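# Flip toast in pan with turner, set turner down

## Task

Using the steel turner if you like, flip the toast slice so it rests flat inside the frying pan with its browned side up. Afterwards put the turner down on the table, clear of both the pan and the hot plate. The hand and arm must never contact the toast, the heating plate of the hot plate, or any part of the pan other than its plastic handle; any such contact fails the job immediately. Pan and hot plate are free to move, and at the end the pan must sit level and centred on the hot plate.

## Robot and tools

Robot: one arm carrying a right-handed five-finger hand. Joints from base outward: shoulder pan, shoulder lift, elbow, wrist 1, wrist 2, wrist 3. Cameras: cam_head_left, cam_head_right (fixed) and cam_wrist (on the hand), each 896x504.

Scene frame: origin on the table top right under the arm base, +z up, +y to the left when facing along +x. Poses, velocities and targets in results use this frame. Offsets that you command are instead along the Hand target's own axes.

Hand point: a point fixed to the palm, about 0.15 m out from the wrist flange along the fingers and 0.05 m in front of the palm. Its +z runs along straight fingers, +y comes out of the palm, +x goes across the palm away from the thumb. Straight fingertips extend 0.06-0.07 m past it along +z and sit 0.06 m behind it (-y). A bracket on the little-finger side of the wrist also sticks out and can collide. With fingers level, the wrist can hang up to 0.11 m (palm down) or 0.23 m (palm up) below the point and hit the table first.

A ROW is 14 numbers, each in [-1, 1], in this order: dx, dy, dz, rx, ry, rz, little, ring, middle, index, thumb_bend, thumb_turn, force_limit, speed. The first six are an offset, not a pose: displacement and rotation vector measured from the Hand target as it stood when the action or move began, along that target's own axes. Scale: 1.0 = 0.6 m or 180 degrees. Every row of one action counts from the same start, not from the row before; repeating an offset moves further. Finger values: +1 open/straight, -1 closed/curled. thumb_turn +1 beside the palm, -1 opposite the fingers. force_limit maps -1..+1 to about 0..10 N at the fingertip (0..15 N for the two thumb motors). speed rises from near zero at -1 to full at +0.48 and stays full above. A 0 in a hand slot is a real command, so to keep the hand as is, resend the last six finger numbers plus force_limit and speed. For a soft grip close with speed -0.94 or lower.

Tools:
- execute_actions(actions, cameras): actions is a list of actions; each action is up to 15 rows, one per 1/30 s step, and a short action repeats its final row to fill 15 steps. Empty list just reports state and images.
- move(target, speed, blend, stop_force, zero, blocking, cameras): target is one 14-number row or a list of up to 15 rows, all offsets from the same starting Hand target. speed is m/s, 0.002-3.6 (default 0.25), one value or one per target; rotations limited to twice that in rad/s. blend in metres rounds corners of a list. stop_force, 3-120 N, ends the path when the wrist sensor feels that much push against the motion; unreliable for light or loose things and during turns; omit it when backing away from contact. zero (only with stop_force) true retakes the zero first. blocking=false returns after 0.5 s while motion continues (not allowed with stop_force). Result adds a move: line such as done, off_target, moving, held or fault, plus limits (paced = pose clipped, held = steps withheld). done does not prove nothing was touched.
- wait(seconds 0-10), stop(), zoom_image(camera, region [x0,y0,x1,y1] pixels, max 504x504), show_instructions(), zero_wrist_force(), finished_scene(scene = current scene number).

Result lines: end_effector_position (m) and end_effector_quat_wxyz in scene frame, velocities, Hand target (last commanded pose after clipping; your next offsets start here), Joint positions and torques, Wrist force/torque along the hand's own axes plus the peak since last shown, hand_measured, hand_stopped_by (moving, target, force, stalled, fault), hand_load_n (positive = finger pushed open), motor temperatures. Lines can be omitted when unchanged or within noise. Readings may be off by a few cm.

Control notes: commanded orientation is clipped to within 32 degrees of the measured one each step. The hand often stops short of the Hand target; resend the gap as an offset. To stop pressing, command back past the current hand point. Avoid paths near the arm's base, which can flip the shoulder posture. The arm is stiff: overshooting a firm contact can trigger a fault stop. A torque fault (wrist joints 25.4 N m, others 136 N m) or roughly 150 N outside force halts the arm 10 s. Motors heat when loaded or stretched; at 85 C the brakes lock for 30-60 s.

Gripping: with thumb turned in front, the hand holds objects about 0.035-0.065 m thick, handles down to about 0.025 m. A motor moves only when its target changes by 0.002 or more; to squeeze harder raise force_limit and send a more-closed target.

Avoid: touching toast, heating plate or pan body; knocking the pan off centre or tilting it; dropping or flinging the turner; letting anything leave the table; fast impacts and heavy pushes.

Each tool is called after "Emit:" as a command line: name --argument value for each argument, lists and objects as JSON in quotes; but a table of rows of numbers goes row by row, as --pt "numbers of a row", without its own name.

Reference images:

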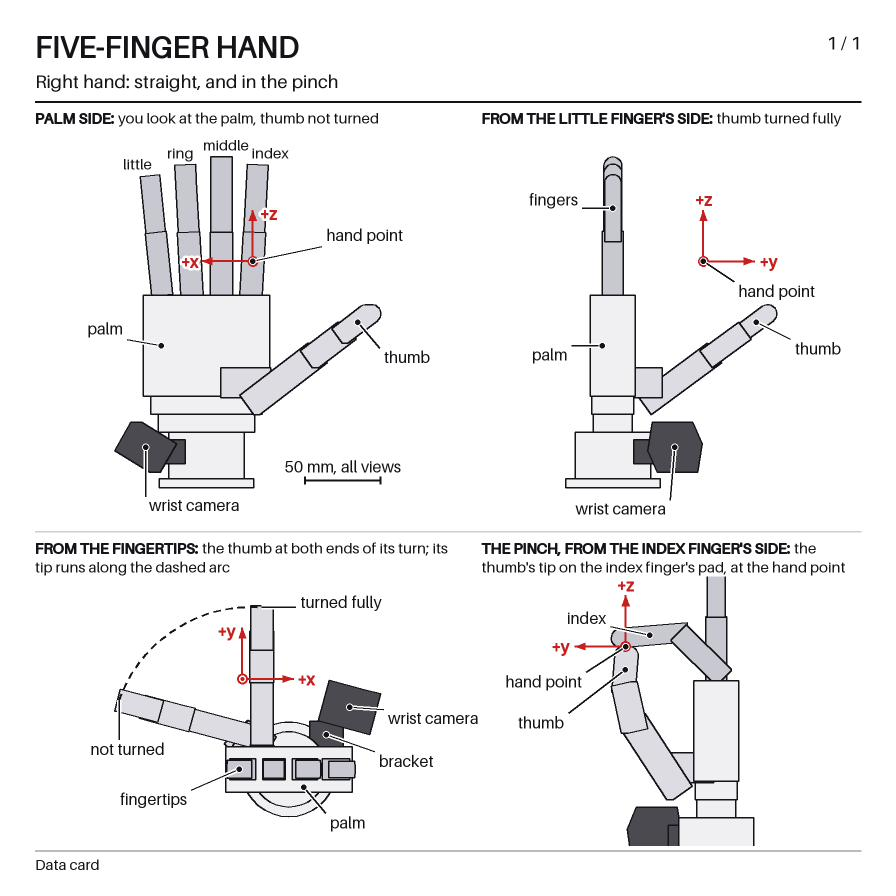

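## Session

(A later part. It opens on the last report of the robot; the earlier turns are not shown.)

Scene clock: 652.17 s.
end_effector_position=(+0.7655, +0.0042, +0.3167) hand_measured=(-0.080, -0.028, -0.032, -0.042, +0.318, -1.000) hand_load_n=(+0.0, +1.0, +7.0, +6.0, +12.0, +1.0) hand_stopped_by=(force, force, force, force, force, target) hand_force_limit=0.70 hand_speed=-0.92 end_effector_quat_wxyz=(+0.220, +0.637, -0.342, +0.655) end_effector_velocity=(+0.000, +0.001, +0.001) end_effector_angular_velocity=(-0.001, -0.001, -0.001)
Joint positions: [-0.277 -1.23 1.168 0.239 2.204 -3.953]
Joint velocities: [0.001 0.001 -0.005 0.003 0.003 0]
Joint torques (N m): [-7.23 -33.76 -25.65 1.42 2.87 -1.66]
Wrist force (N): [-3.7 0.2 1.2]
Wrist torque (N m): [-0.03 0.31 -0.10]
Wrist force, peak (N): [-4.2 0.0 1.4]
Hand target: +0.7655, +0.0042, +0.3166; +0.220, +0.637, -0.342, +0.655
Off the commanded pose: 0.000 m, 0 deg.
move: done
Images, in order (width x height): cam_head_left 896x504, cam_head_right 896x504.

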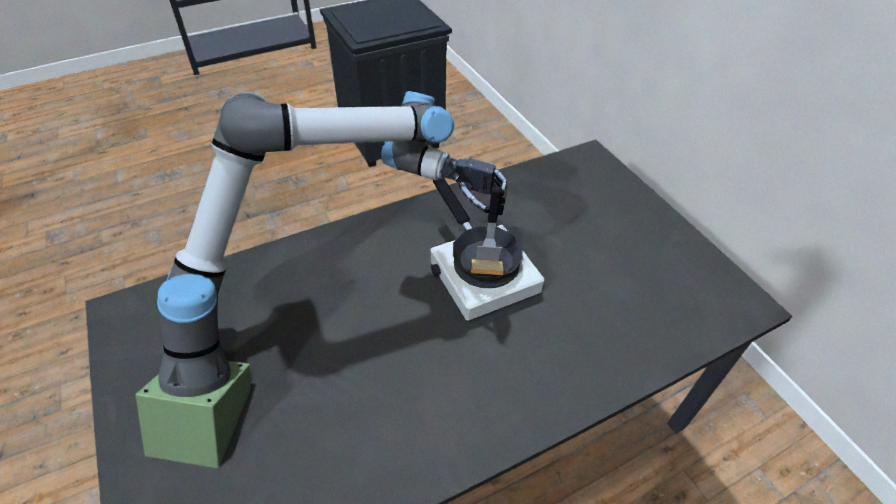

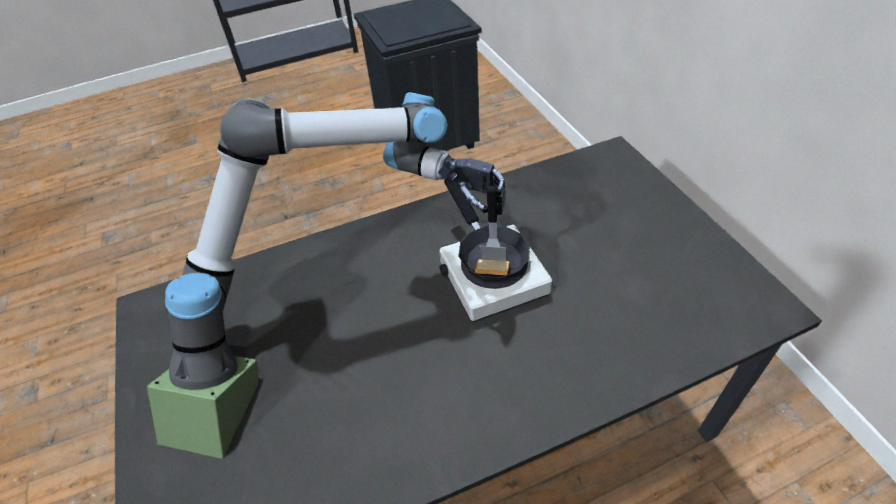

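Emit:
move --target '[0.001881, 0.010304, 0.002761, 0, 0, 0, -0.35, -0.35, -0.35, -0.35, -0.2, -1, 0.7, -0.92]' --speed 0.02 --cameras '["cam_head_left", "cam_head_right"]'

Emit:
zoom_image --camera "cam_head_left" --region '[460, 240, 520, 285]'

Emit:
zoom_image --camera "cam_head_right" --region '[465, 240, 525, 285]'

Scene clock: 658.83 s.
end_effector_position=(+0.7621, -0.0014, +0.3167) hand_measured=(-0.080, -0.028, -0.032, -0.042, +0.318, -1.000) hand_load_n=(+0.0, +1.0, +7.0, +6.0, +12.0, +1.0) hand_stopped_by=(force, force, force, force, force, target) hand_force_limit=0.70 hand_speed=-0.92 end_effector_quat_wxyz=(+0.220, +0.637, -0.342, +0.655)
Joint positions: [-0.287 -1.24 1.19 0.227 2.194 -3.956]
Joint torques (N m): [-5.6 -37.21 -27.05 0.77 2.39 -1.87]
Wrist force (N): [-3.5 0.8 1.1]
Wrist torque (N m): [0.06 0.28 -0.08]
Wrist force, peak (N): [-3.9 0.4 1.3]
Hand target: +0.7621, -0.0013, +0.3166; +0.220, +0.637, -0.342, +0.655
Off the commanded pose: 0.000 m, 0 deg.
move: done
Images, in order (width x height): cam_head_left 896x504, cam_head_right 896x504.

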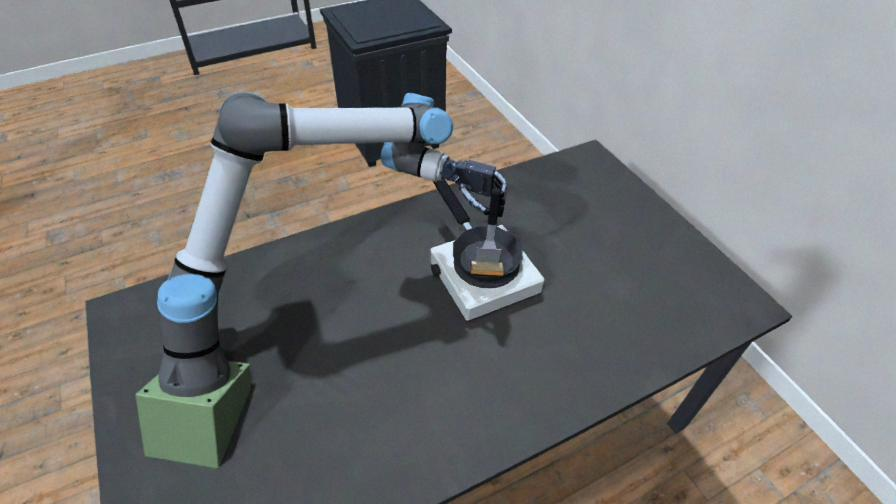

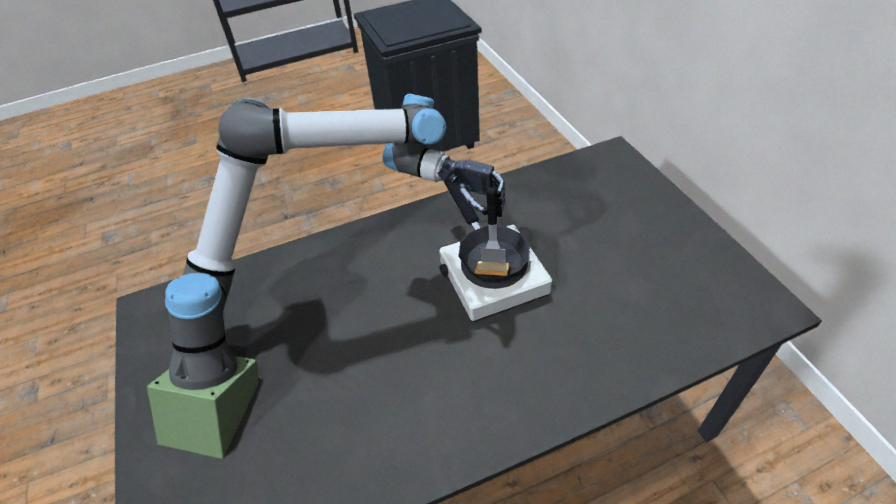

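Scaled by 8.400.

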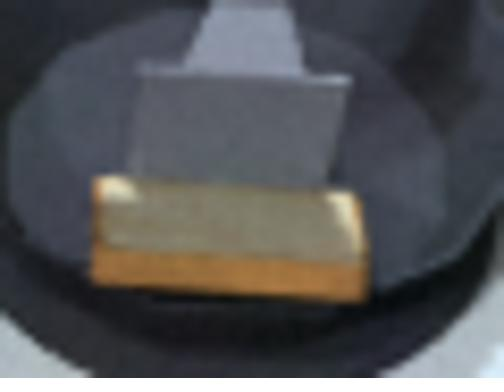

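Scaled by 8.400.

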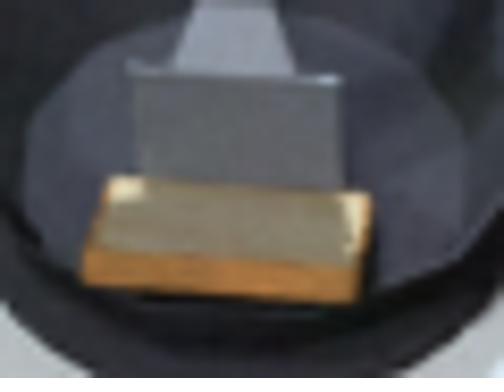

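Emit:
move --pt "0.000347 0.001902 0.00051 0 0 0 -0.35 -0.35 -0.35 -0.35 -0.2 -1 0.7 -0.92" --pt "-0.003993 -0.021878 -0.005863 0 0 0 -0.35 -0.35 -0.35 -0.35 -0.2 -1 0.7 -0.92" --speed 0.01 --cameras '["cam_head_left", "cam_head_right"]'

Emit:
zoom_image --camera "cam_head_left" --region '[460, 240, 520, 285]'

Emit:
zoom_image --camera "cam_head_right" --region '[465, 240, 525, 285]'

Scene clock: 669.00 s.
end_effector_position=(+0.7694, +0.0105, +0.3166) hand_measured=(-0.080, -0.028, -0.032, -0.042, +0.318, -1.000) hand_load_n=(+0.0, +1.0, +6.5, +6.0, +12.0, +1.0) hand_stopped_by=(force, force, force, force, force, target) hand_force_limit=0.70 hand_speed=-0.92 end_effector_quat_wxyz=(+0.220, +0.637, -0.342, +0.655)
Joint positions: [-0.265 -1.217 1.143 0.255 2.216 -3.951]
Joint torques (N m): [-18.43 -43.85 -12.18 -0.28 0.71 1.87]
Wrist force (N): [-3.5 0.4 1.6]
Wrist torque (N m): [-0.02 0.28 -0.10]
Wrist force, peak (N): [-3.8 0.2 1.8]
Hand target: +0.7694, +0.0104, +0.3166; +0.220, +0.637, -0.342, +0.655
Off the commanded pose: 0.000 m, 0 deg.
move: done
Images, in order (width x height): cam_head_left 896x504, cam_head_right 896x504.

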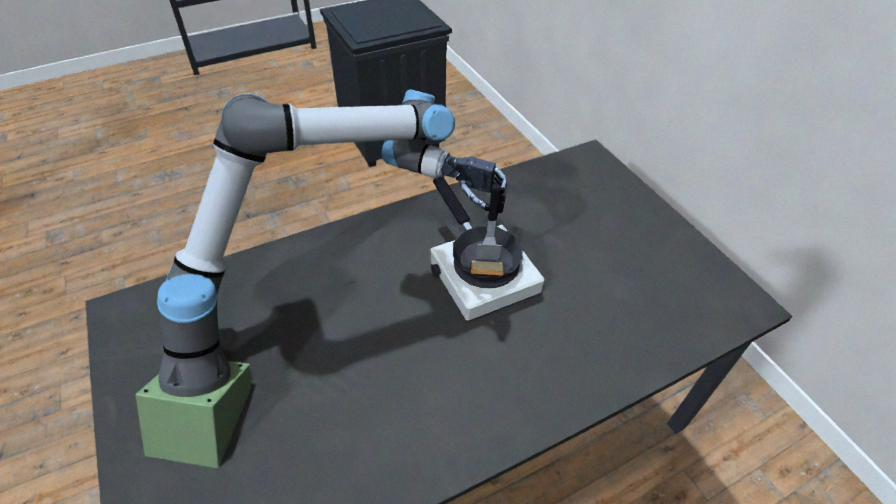

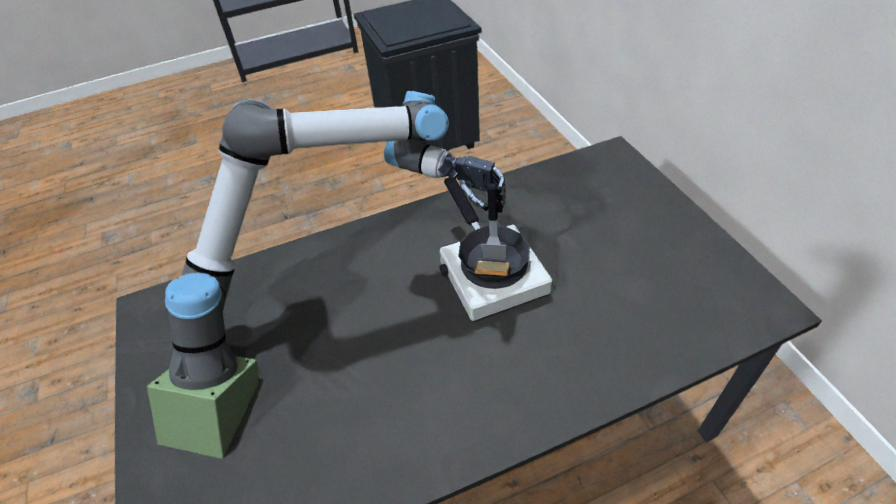

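Scaled by 8.400.

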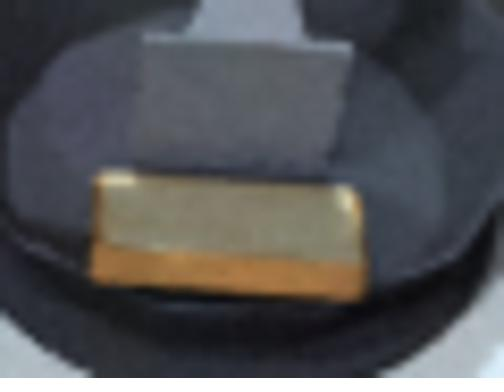

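Scaled by 8.400.

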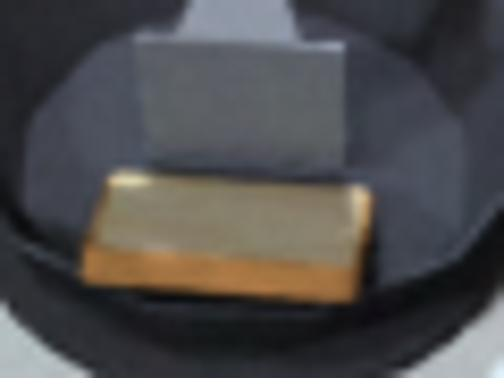

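Emit:
move --pt "0.18055 -0.03075 -0.00823 0 0 0 -0.35 -0.35 -0.35 -0.35 -0.2 -1 0.7 -0.92" --pt "0.08636 0.31347 0.22602 0 -0.06902 0.25757 -0.35 -0.35 -0.35 -0.35 -0.2 -1 0.7 -0.92" --speed 0.22 --blend 0.04 --cameras '["cam_head_left", "cam_head_right"]'

Emit:
zoom_image --camera "cam_head_left" --region '[440, 230, 540, 305]'

Emit:
zoom_image --camera "cam_head_right" --region '[445, 230, 545, 305]'

Scene clock: 700.03 s.
end_effector_position=(+0.7212, -0.2219, +0.3298) hand_measured=(-0.080, -0.028, -0.032, -0.042, +0.318, -1.000) hand_load_n=(+0.5, +0.5, +6.5, +5.5, +12.5, +1.0) hand_stopped_by=(force, force, force, force, force, target) hand_force_limit=0.70 hand_speed=-0.92 end_effector_quat_wxyz=(+0.092, -0.516, +0.586, -0.618)
Joint positions: [-0.898 -1.298 1.426 0.119 1.407 -3.252]
Joint torques (N m): [-24.29 -37.13 -23.82 0.26 -0.22 1.31]
Wrist force (N): [-2.4 2.2 1.3]
Wrist torque (N m): [0.03 0.28 -0.15]
Wrist force, peak (N): [-6.3 0.6 1.6]
Hand target: +0.7212, -0.2219, +0.3299; +0.092, -0.516, +0.586, -0.618
Off the commanded pose: 0.000 m, 0 deg.
move: done
Images, in order (width x height): cam_head_left 896x504, cam_head_right 896x504.

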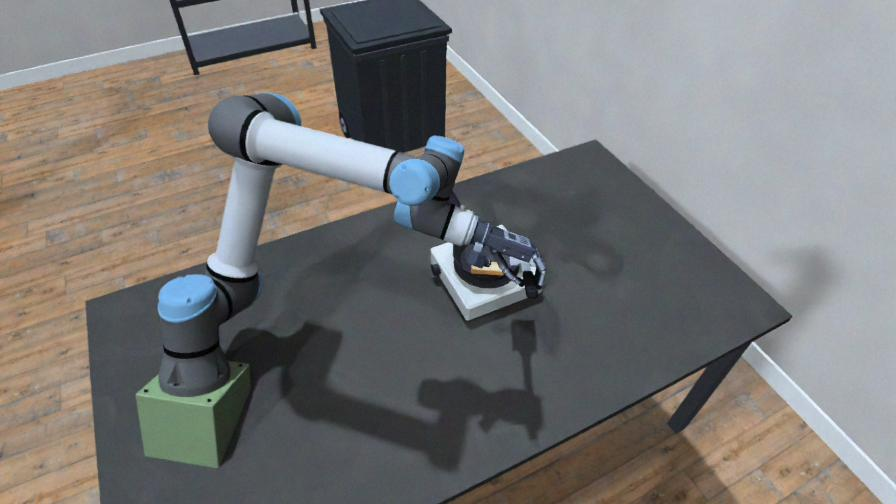

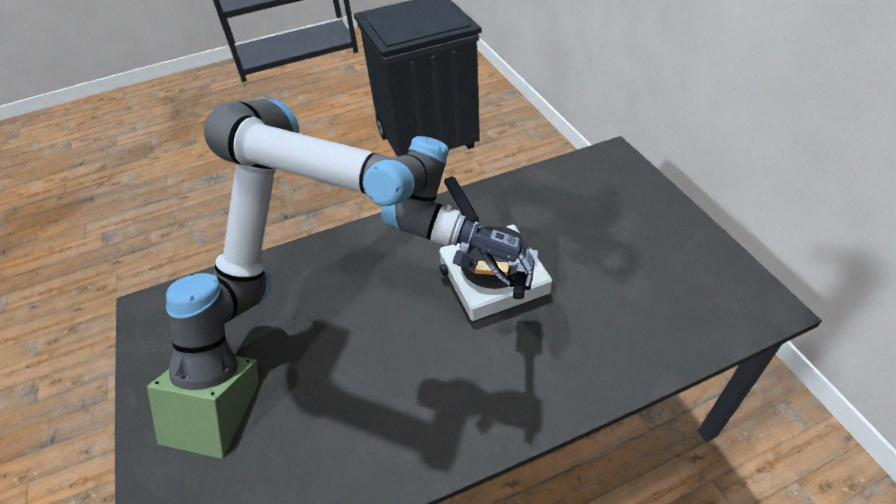

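Scaled by 5.040.

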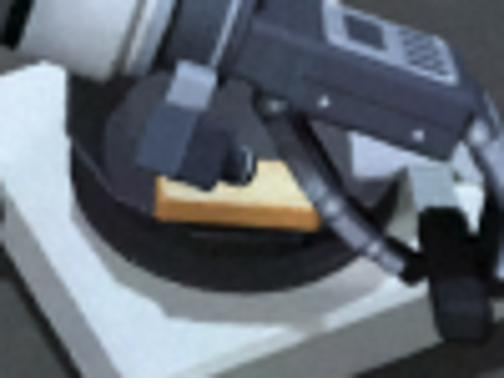

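Scaled by 5.040.

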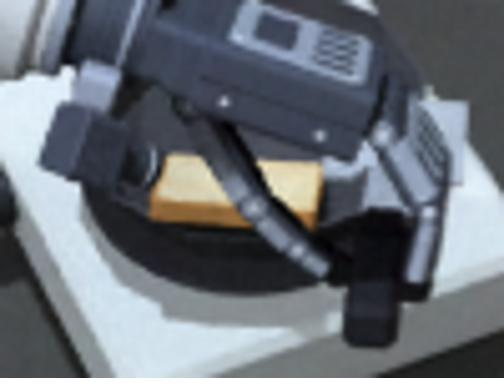

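Emit:
move --target '[-0.06924, 0.10703, 0.02868, 0, 0, 0, -0.35, -0.35, -0.35, -0.35, -0.2, -1, 0.7, -0.92]' --speed 0.06 --cameras '["cam_head_left", "cam_head_right"]'

Emit:
zoom_image --camera "cam_head_left" --region '[450, 230, 540, 298]'

Emit:
zoom_image --camera "cam_head_right" --region '[455, 230, 545, 298]'

Scene clock: 705.60 s.
end_effector_position=(+0.7212, -0.2219, +0.2514) hand_measured=(-0.080, -0.028, -0.032, -0.042, +0.318, -1.000) hand_load_n=(+0.5, +0.5, +6.5, +5.5, +12.5, +1.0) hand_stopped_by=(force, force, force, force, force, target) hand_force_limit=0.70 hand_speed=-0.92 end_effector_quat_wxyz=(+0.092, -0.516, +0.586, -0.618)
Joint positions: [-0.822 -1.251 1.544 -0.048 1.481 -3.233]
Joint torques (N m): [-24.22 -43.19 -27.3 1.64 -0.21 -0.25]
Wrist force (N): [-2.1 2.8 1.6]
Wrist torque (N m): [0.12 0.25 -0.15]
Wrist force, peak (N): [-2.7 3.4 2.0]
Hand target: +0.7212, -0.2218, +0.2515; +0.092, -0.516, +0.586, -0.618
Off the commanded pose: 0.000 m, 0 deg.
move: done
Images, in order (width x height): cam_head_left 896x504, cam_head_right 896x504.

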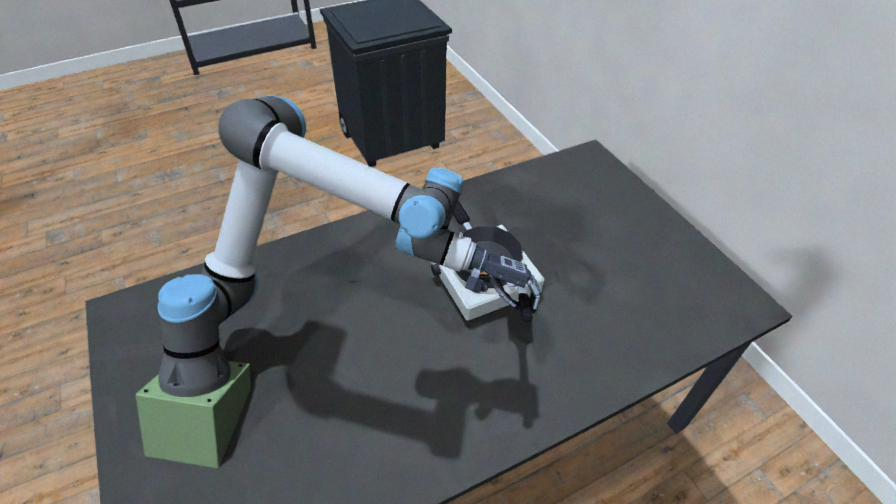

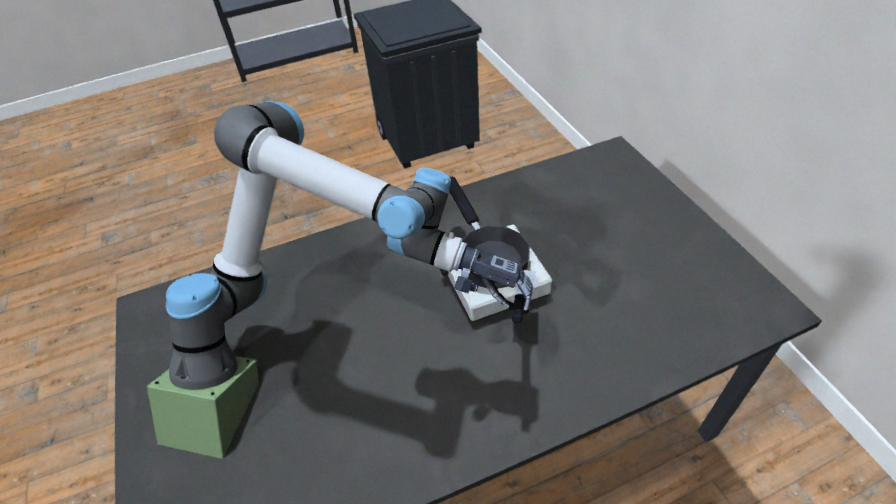

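Scaled by 5.600.

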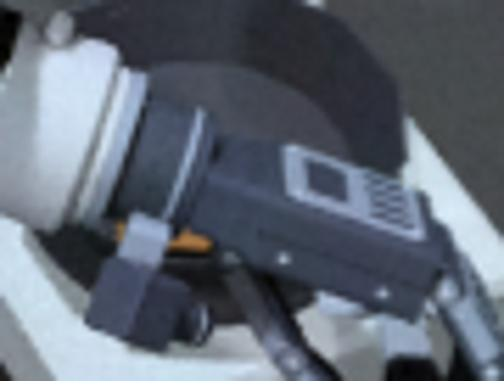

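Scaled by 5.600.

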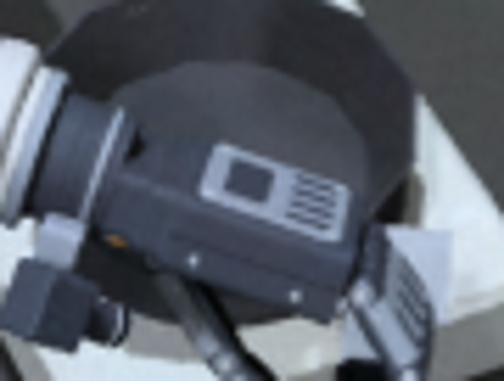

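Emit:
move --target '[-0.000883, 0.001365, 0.000366, 0, 0, 0, -0.35, -0.35, -0.35, -0.35, -0.2, -1, 0.7, -0.92]' --speed 0.01 --cameras '[]'

Emit:
move --target '[-0.000883, 0.001365, 0.000366, 0, 0, 0, -0.35, -0.35, -0.35, -0.35, -0.2, -1, 0.7, -0.92]' --speed 0.01 --cameras '[]'

Scene clock: 709.23 s.
end_effector_position=(+0.7212, -0.2218, +0.2505) hand_measured=(-0.080, -0.028, -0.032, -0.042, +0.318, -1.000) hand_load_n=(+0.5, +0.5, +6.5, +5.5, +12.5, +1.0) hand_stopped_by=(force, force, force, force, force, target) hand_force_limit=0.70 hand_speed=-0.92 end_effector_quat_wxyz=(+0.092, -0.516, +0.586, -0.618)
Joint positions: [-0.821 -1.25 1.545 -0.05 1.482 -3.233]
Joint torques (N m): [-12 -19.49 -13.47 -3.01 2.18 2.41]
Wrist force (N): [-2.4 2.5 1.7]
Wrist torque (N m): [0.07 0.28 -0.17]
Wrist force, peak (N): [-2.5 3.0 1.8]
Hand target: +0.7212, -0.2218, +0.2505; +0.092, -0.516, +0.586, -0.618
Off the commanded pose: 0.000 m, 0 deg.
move: done
No camera images: "cameras" was empty.

Scene clock: 709.93 s.
end_effector_position=(+0.7212, -0.2218, +0.2495) hand_measured=(-0.080, -0.028, -0.032, -0.042, +0.318, -1.000) hand_load_n=(+0.5, +0.5, +6.5, +5.5, +12.5, +1.0) hand_stopped_by=(force, force, force, force, force, target) hand_force_limit=0.70 hand_speed=-0.92 end_effector_quat_wxyz=(+0.092, -0.516, +0.586, -0.618)
Joint positions: [-0.82 -1.249 1.546 -0.052 1.483 -3.233]
Joint torques (N m): [-11.3 -19.97 -14.3 -3.04 2.33 2.34]
Wrist force (N): [-2.3 2.8 1.7]
Wrist torque (N m): [0.13 0.28 -0.15]
Wrist force, peak (N): [-2.4 2.9 1.8]
Hand target: +0.7212, -0.2218, +0.2495; +0.092, -0.516, +0.586, -0.618
Off the commanded pose: 0.000 m, 0 deg.
move: done
No camera images: "cameras" was empty.

Emit:
move --target '[-0.000883, 0.001365, 0.000366, 0, 0, 0, -0.35, -0.35, -0.35, -0.35, -0.2, -1, 0.7, -0.92]' --speed 0.01 --cameras '[]'

Scene clock: 712.83 s.
end_effector_position=(+0.7212, -0.2218, +0.2485) hand_measured=(-0.080, -0.028, -0.032, -0.042, +0.318, -1.000) hand_load_n=(+0.5, +0.5, +6.5, +6.0, +13.0, +1.0) hand_stopped_by=(force, force, force, force, force, target) hand_force_limit=0.70 hand_speed=-0.92 end_effector_quat_wxyz=(+0.092, -0.516, +0.586, -0.618)
Joint positions: [-0.819 -1.249 1.547 -0.054 1.484 -3.232]
Joint torques (N m): [-11.43 -20.18 -14.45 -2.99 2.29 2.32]
Wrist force (N): [-2.3 2.8 1.4]
Wrist torque (N m): [0.13 0.27 -0.15]
Wrist force, peak (N): [-2.6 2.8 1.8]
Hand target: +0.7212, -0.2218, +0.2485; +0.092, -0.516, +0.586, -0.618
Off the commanded pose: 0.000 m, 0 deg.
move: done
No camera images: "cameras" was empty.

Emit:
move --target '[-0.000883, 0.001365, 0.000366, 0, 0, 0, -0.35, -0.35, -0.35, -0.35, -0.2, -1, 0.7, -0.92]' --speed 0.01 --cameras '[]'

Scene clock: 715.57 s.
end_effector_position=(+0.7212, -0.2218, +0.2475) hand_measured=(-0.080, -0.028, -0.032, -0.042, +0.318, -1.000) hand_load_n=(+0.5, +0.5, +6.5, +6.0, +12.5, +0.5) hand_stopped_by=(force, force, force, force, force, target) hand_force_limit=0.70 hand_speed=-0.92 end_effector_quat_wxyz=(+0.092, -0.516, +0.586, -0.618)
Joint positions: [-0.818 -1.248 1.549 -0.056 1.485 -3.232]
Joint torques (N m): [-10.82 -19.57 -13.21 -2.91 2.15 2.28]
Wrist force (N): [-1.6 2.2 1.6]
Wrist torque (N m): [0.10 0.22 -0.04]
Wrist force, peak (N): [-2.3 2.9 1.7]
Hand target: +0.7212, -0.2218, +0.2475; +0.092, -0.516, +0.586, -0.618
Off the commanded pose: 0.000 m, 0 deg.
move: done
No camera images: "cameras" was empty.

Emit:
move --pt "0.01987 -0.03072 -0.00823 0 0 0 -0.35 -0.35 -0.35 -0.35 -0.2 -1 0.7 -0.92" --pt "0.0976 0.0162 0.00434 0 0 0 -0.35 -0.35 -0.35 -0.35 -0.2 -1 0.7 -0.92" --pt "0.0976 0.05323 -0.13385 0 0 0 -0.35 -0.35 -0.35 -0.35 -0.2 -1 0.7 -0.92" --speed 0.1 --blend '[0.005, 0.02, 0]' --cameras '["cam_head_left", "cam_head_right"]'

Emit:
zoom_image --camera "cam_head_left" --region '[455, 245, 519, 293]'

Emit:
zoom_image --camera "cam_head_right" --region '[460, 245, 524, 293]'

Scene clock: 724.53 s.
end_effector_position=(+0.6193, -0.2230, +0.2701) hand_measured=(-0.080, -0.028, -0.032, -0.042, +0.318, -1.000) hand_load_n=(+0.5, +0.5, +6.5, +5.5, +12.5, +1.0) hand_stopped_by=(force, force, force, force, force, target) hand_force_limit=0.70 hand_speed=-0.92 end_effector_quat_wxyz=(+0.092, -0.516, +0.586, -0.618)
Joint positions: [-0.988 -1.455 1.828 -0.122 1.32 -3.275]
Joint torques (N m): [-6.4 -18.92 -13.41 1.38 2.3 1.59]
Wrist force (N): [-2.3 2.8 1.9]
Wrist torque (N m): [0.14 0.30 -0.15]
Wrist force, peak (N): [-3.1 3.6 1.7]
Hand target: +0.6193, -0.2229, +0.2700; +0.092, -0.516, +0.586, -0.618
Off the commanded pose: 0.000 m, 0 deg.
move: done
Images, in order (width x height): cam_head_left 896x504, cam_head_right 896x504.

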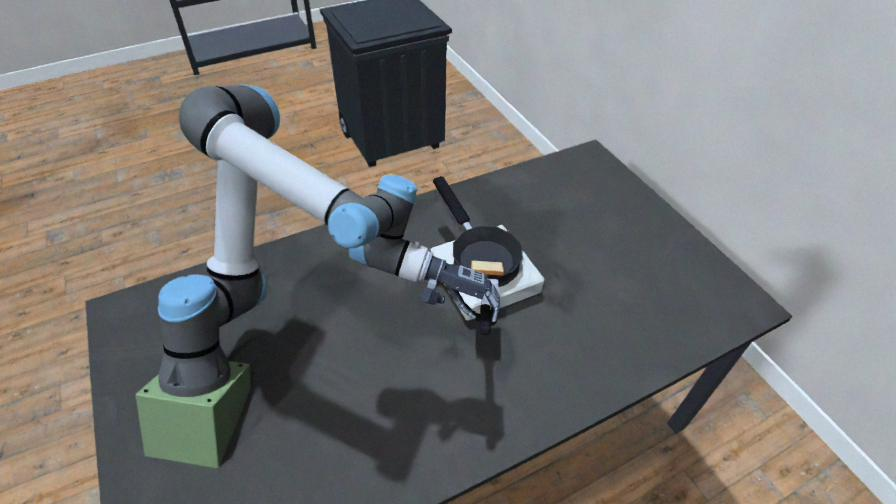

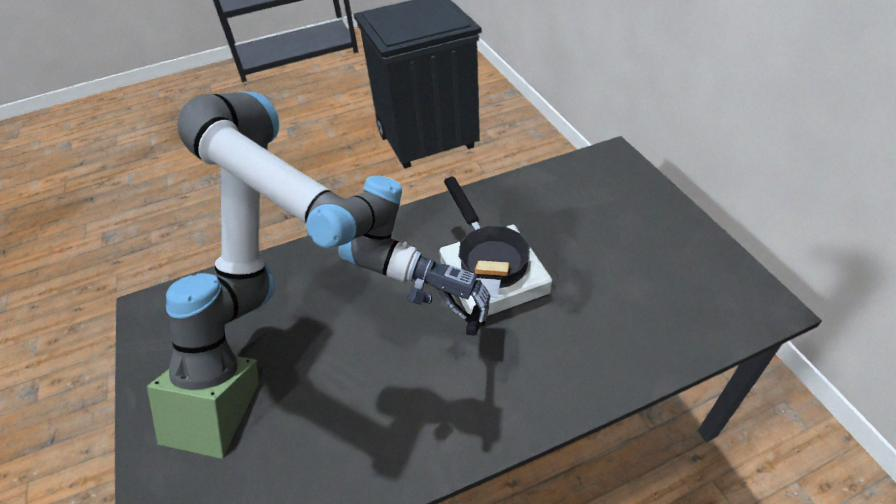

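Scaled by 7.875.

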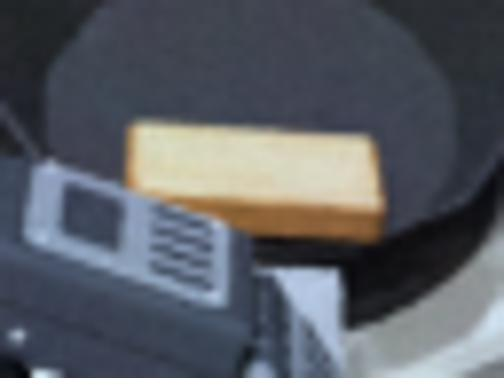

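Scaled by 7.875.

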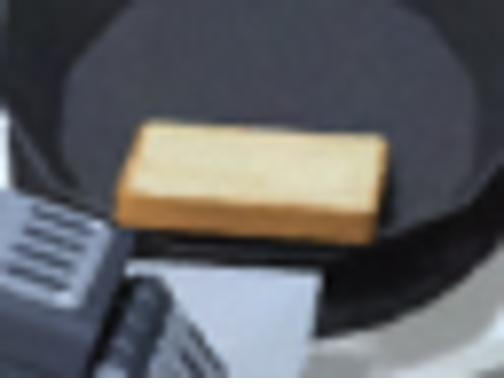

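Emit:
move --target '[-0.04641, -0.001625, 0.013233, 0.004416, -0.006826, -0.001829, -0.35, -0.35, -0.35, -0.35, -0.2, -1, 0.7, -0.92]' --speed 0.05 --cameras '["cam_head_left", "cam_head_right"]'

Emit:
zoom_image --camera "cam_head_left" --region '[463, 247, 519, 289]'

Emit:
zoom_image --camera "cam_head_right" --region '[466, 247, 522, 289]'

Scene clock: 752.67 s.
end_effector_position=(+0.6383, -0.2077, +0.2543) hand_measured=(-0.080, -0.028, -0.032, -0.042, +0.318, -1.000) hand_load_n=(+1.0, +0.5, +6.5, +5.5, +13.0, +1.0) hand_stopped_by=(force, force, force, force, force, target) hand_force_limit=0.70 hand_speed=-0.92 end_effector_quat_wxyz=(+0.101, -0.524, +0.579, -0.617)
Joint positions: [-0.928 -1.432 1.817 -0.148 1.355 -3.263]
Joint torques (N m): [-20.22 -31.84 -10.7 1.16 0.11 -0.9]
Wrist force (N): [-1.7 3.0 2.0]
Wrist torque (N m): [0.17 0.18 -0.11]
Wrist force, peak (N): [-2.4 2.9 2.2]
Hand target: +0.6382, -0.2076, +0.2543; +0.101, -0.524, +0.579, -0.617
Off the commanded pose: 0.000 m, 0 deg.
move: done
Images, in order (width x height): cam_head_left 896x504, cam_head_right 896x504.

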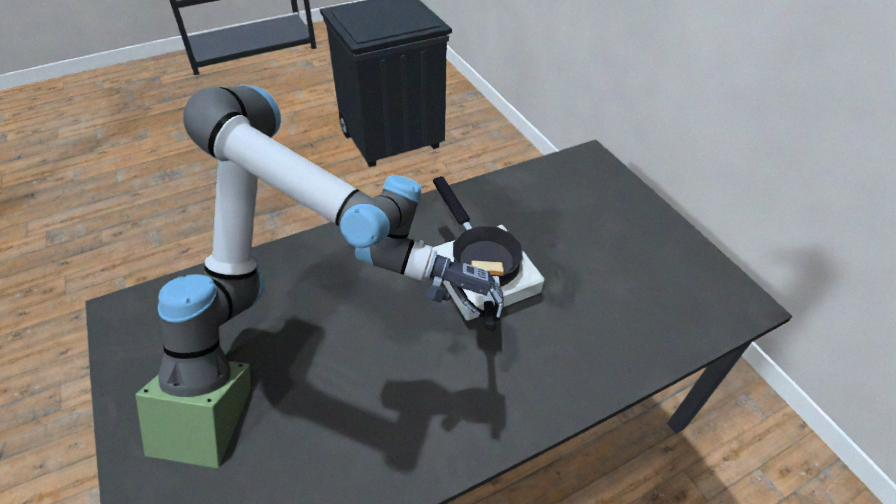

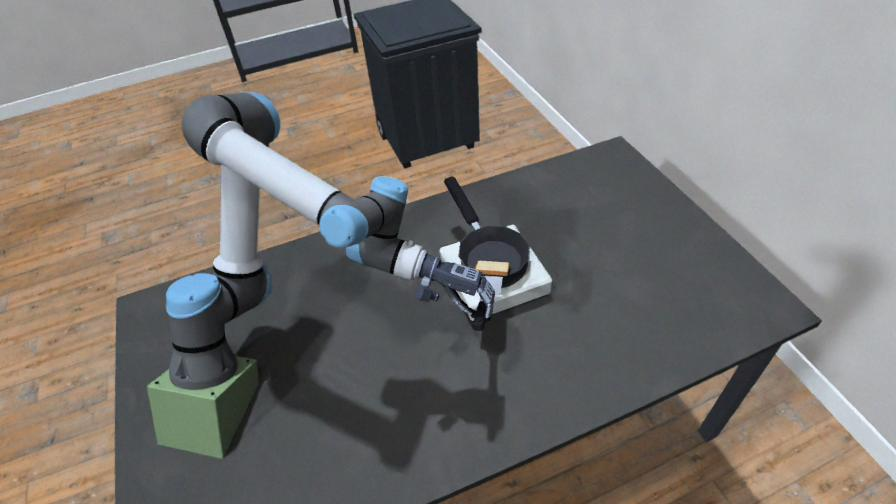

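Scaled by 9.000.

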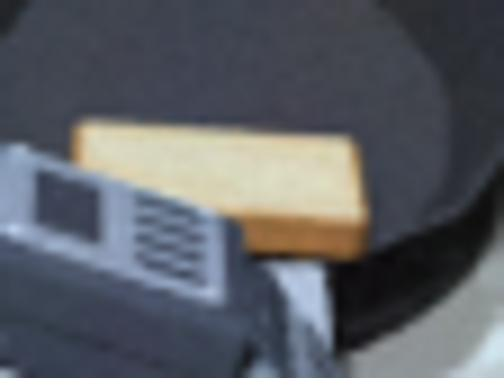

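Scaled by 9.000.

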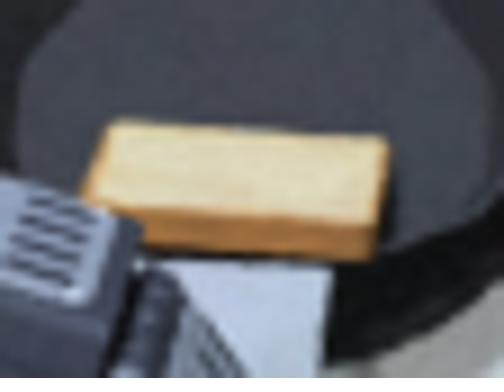

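Emit:
zoom_image --camera "cam_head_right" --region '[476, 266, 512, 286]'

Emit:
zoom_image --camera "cam_head_left" --region '[474, 266, 510, 286]'

Scaled by 14.000.

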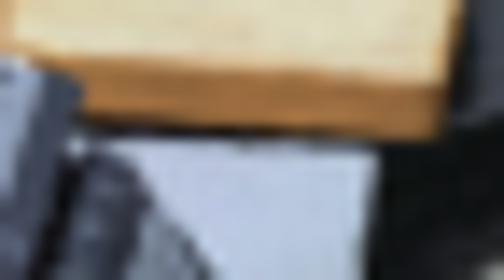

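Scaled by 14.000.

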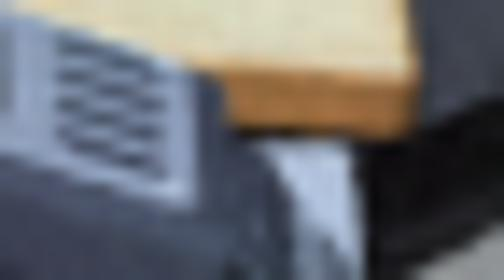

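Emit:
move --target '[-0.001253, 0.00398, -0.008, -0.004416, 0.006826, 0.001829, -0.35, -0.35, -0.35, -0.35, -0.2, -1, 0.7, -0.92]' --speed 0.03 --cameras '["cam_head_left", "cam_head_right"]'

Emit:
zoom_image --camera "cam_head_right" --region '[476, 266, 512, 286]'

Emit:
zoom_image --camera "cam_head_left" --region '[474, 266, 510, 286]'

Scene clock: 779.83 s.
end_effector_position=(+0.6336, -0.2047, +0.2529) hand_measured=(-0.080, -0.028, -0.032, -0.042, +0.318, -1.000) hand_load_n=(+1.0, +0.5, +6.5, +6.0, +13.0, +0.5) hand_stopped_by=(force, force, force, force, force, target) hand_force_limit=0.70 hand_speed=-0.92 end_effector_quat_wxyz=(+0.092, -0.516, +0.586, -0.618) end_effector_velocity=(+0.000, +0.000, -0.001) end_effector_angular_velocity=(+0.003, +0.002, +0.004)
Joint positions: [-0.916 -1.44 1.822 -0.134 1.389 -3.256]
Joint velocities: [-0.001 0.001 0 0 -0.006 -0.001]
Joint torques (N m): [-20.42 -17.71 -20.84 -2.35 -0.59 0.49]
Wrist force (N): [-1.7 2.7 1.6]
Wrist torque (N m): [0.13 0.17 -0.11]
Wrist force, peak (N): [-1.8 3.1 2.2]
Hand target: +0.6337, -0.2049, +0.2530; +0.092, -0.516, +0.586, -0.618
Off the commanded pose: 0.000 m, 0 deg.
move: done
Images, in order (width x height): cam_head_left 896x504, cam_head_right 896x504.

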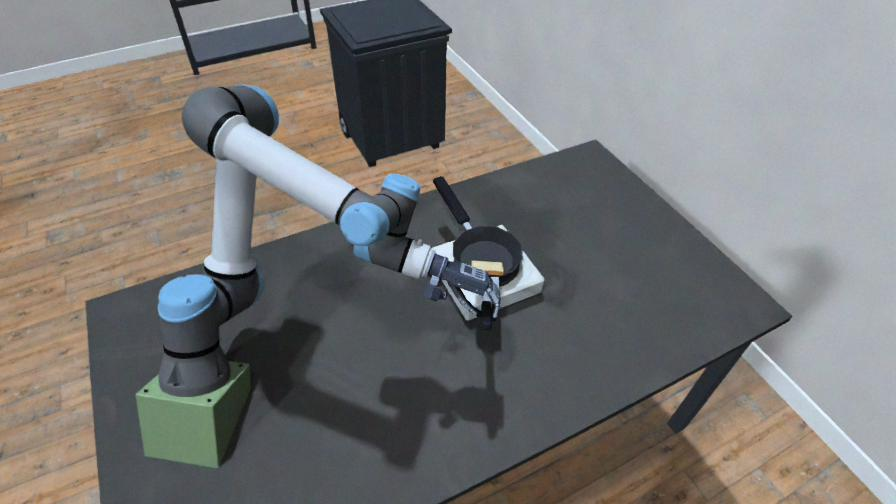

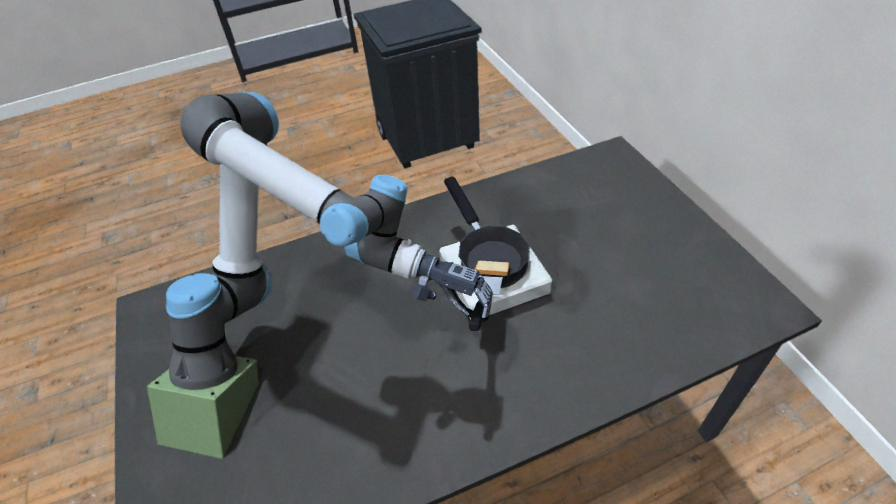

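Scaled by 14.000.

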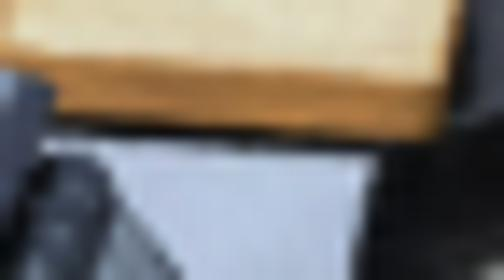

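Scaled by 14.000.

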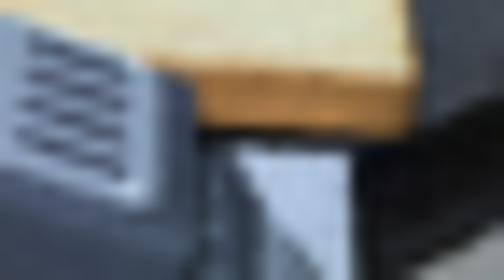

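Emit:
move --target '[-0.024378, -0.001805, -0.000482, 0, 0, 0, -0.35, -0.35, -0.35, -0.35, -0.2, -1, 0.7, -0.92]' --speed 0.015 --cameras '["cam_head_left", "cam_head_right"]'

Emit:
zoom_image --camera "cam_head_right" --region '[470, 252, 518, 286]'

Emit:
zoom_image --camera "cam_head_left" --region '[468, 252, 516, 286]'

Scene clock: 788.30 s.
end_effector_position=(+0.6406, -0.1938, +0.2462) hand_measured=(-0.080, -0.028, -0.032, -0.042, +0.318, -1.000) hand_load_n=(+0.5, +1.0, +6.5, +6.0, +12.0, +1.0) hand_stopped_by=(force, force, force, force, force, target) hand_force_limit=0.70 hand_speed=-0.92 end_effector_quat_wxyz=(+0.092, -0.516, +0.586, -0.618)
Joint positions: [-0.88 -1.435 1.817 -0.135 1.425 -3.247]
Joint torques (N m): [-22.31 -12.63 -21.82 -3.31 -0.03 1.03]
Wrist force (N): [-1.9 1.9 1.9]
Wrist torque (N m): [0.04 0.18 0.05]
Wrist force, peak (N): [-1.8 3.0 1.9]
Hand target: +0.6406, -0.1939, +0.2462; +0.092, -0.516, +0.586, -0.618
Off the commanded pose: 0.000 m, 0 deg.
move: done
Images, in order (width x height): cam_head_left 896x504, cam_head_right 896x504.

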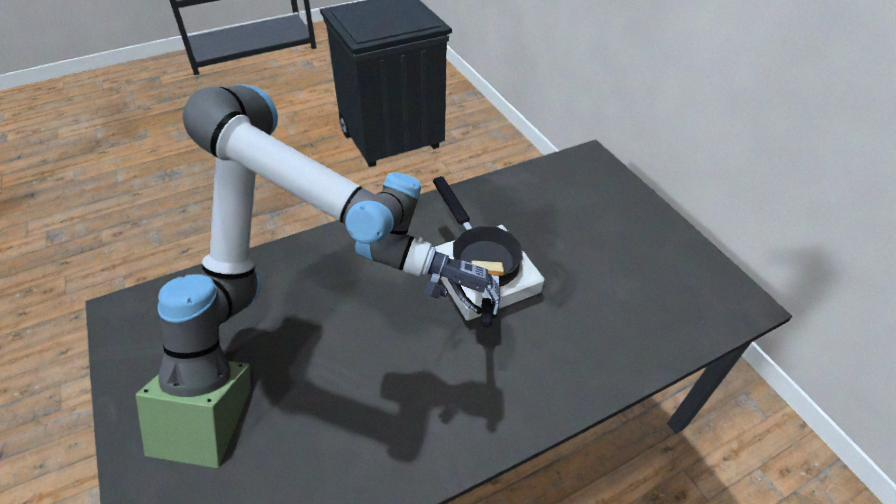

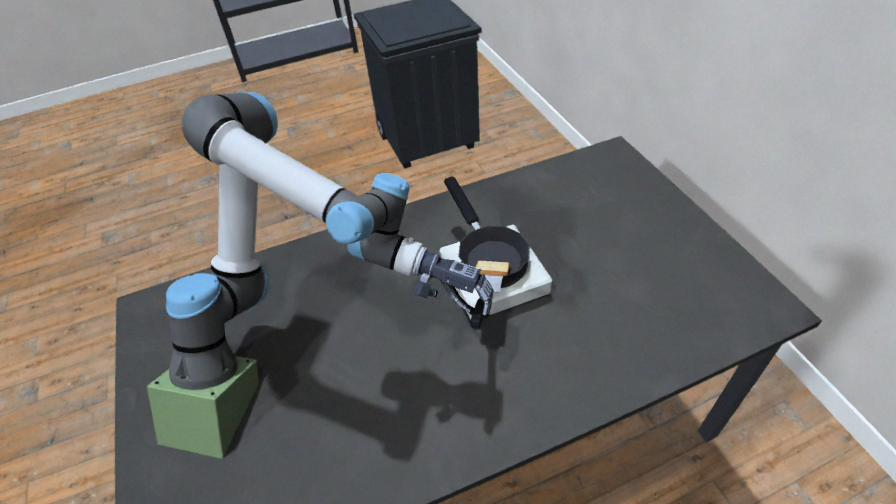

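Scaled by 10.500.

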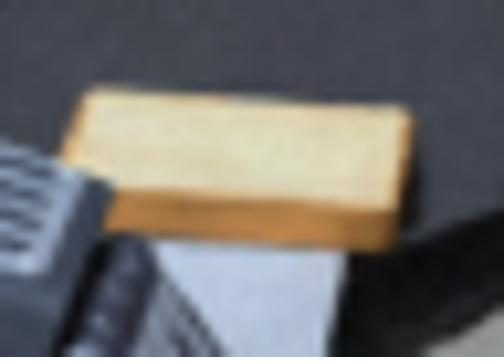

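Scaled by 10.500.

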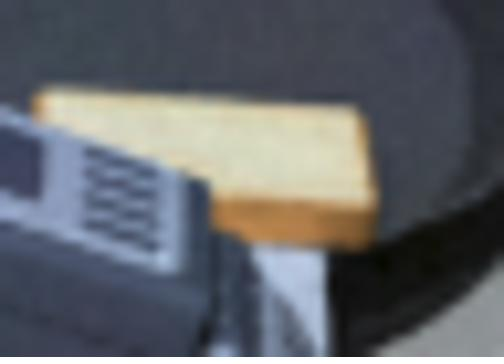

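Emit:
move --pt "0.003091 -0.004778 -0.00128 0 0 0 -0.35 -0.35 -0.35 -0.35 -0.2 -1 0.7 -0.92" --pt "-0.008392 -0.005254 -0.001407 0 0 0 -0.35 -0.35 -0.35 -0.35 -0.2 -1 0.7 -0.92" --speed 0.015 --cameras '["cam_head_left", "cam_head_right"]'

Emit:
zoom_image --camera "cam_head_right" --region '[470, 252, 518, 286]'

Emit:
zoom_image --camera "cam_head_left" --region '[468, 252, 516, 286]'

Scene clock: 801.23 s.
end_effector_position=(+0.6438, -0.1887, +0.2463) hand_measured=(-0.080, -0.028, -0.032, -0.042, +0.318, -1.000) hand_load_n=(+0.5, +0.5, +6.5, +5.5, +13.0, +1.0) hand_stopped_by=(force, force, force, force, force, target) hand_force_limit=0.70 hand_speed=-0.92 end_effector_quat_wxyz=(+0.092, -0.516, +0.586, -0.618)
Joint positions: [-0.867 -1.436 1.81 -0.128 1.437 -3.244]
Joint torques (N m): [-19.16 -13.24 -23.5 -3.26 -0.49 1.23]
Wrist force (N): [-2.0 2.6 2.1]
Wrist torque (N m): [0.07 0.23 -0.12]
Wrist force, peak (N): [-2.1 2.8 2.0]
Hand target: +0.6438, -0.1888, +0.2463; +0.092, -0.516, +0.586, -0.618
Off the commanded pose: 0.000 m, 0 deg.
move: done
Images, in order (width x height): cam_head_left 896x504, cam_head_right 896x504.

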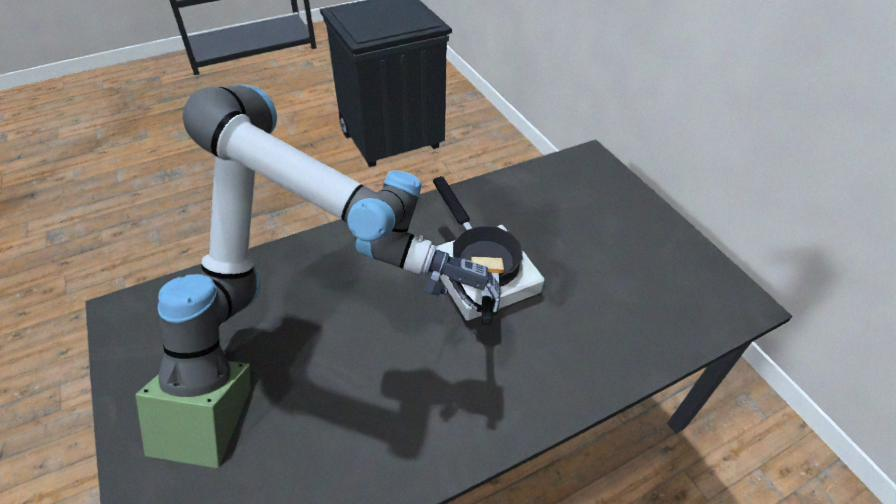

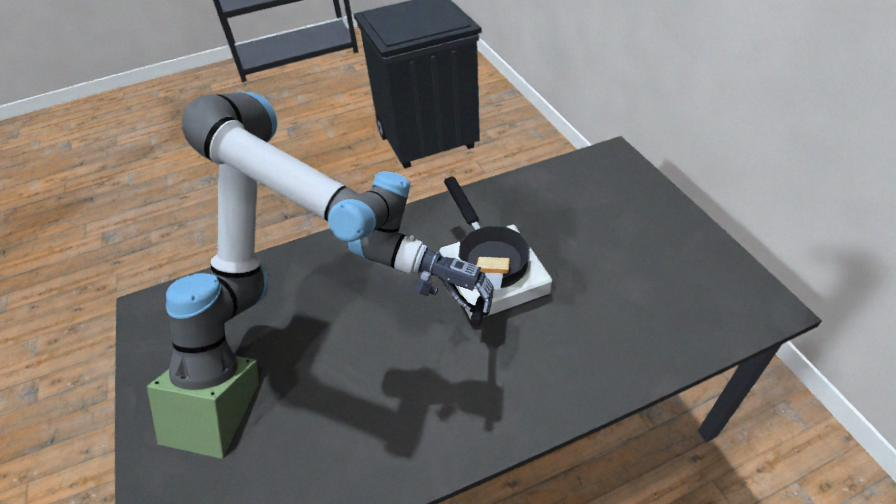

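Scaled by 10.500.

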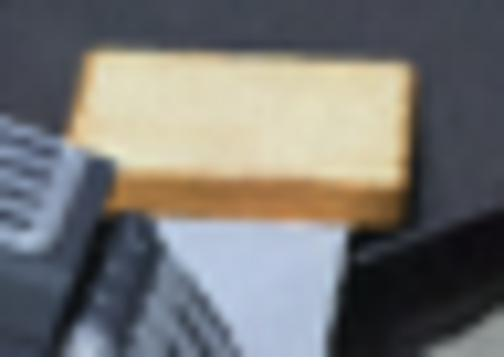

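Scaled by 10.500.

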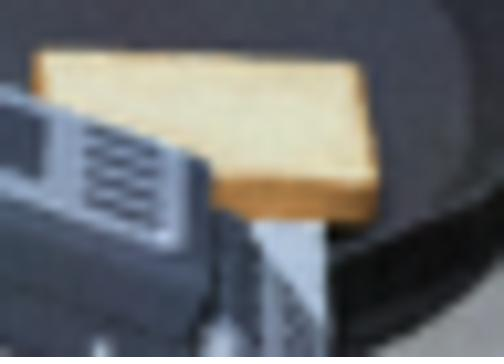

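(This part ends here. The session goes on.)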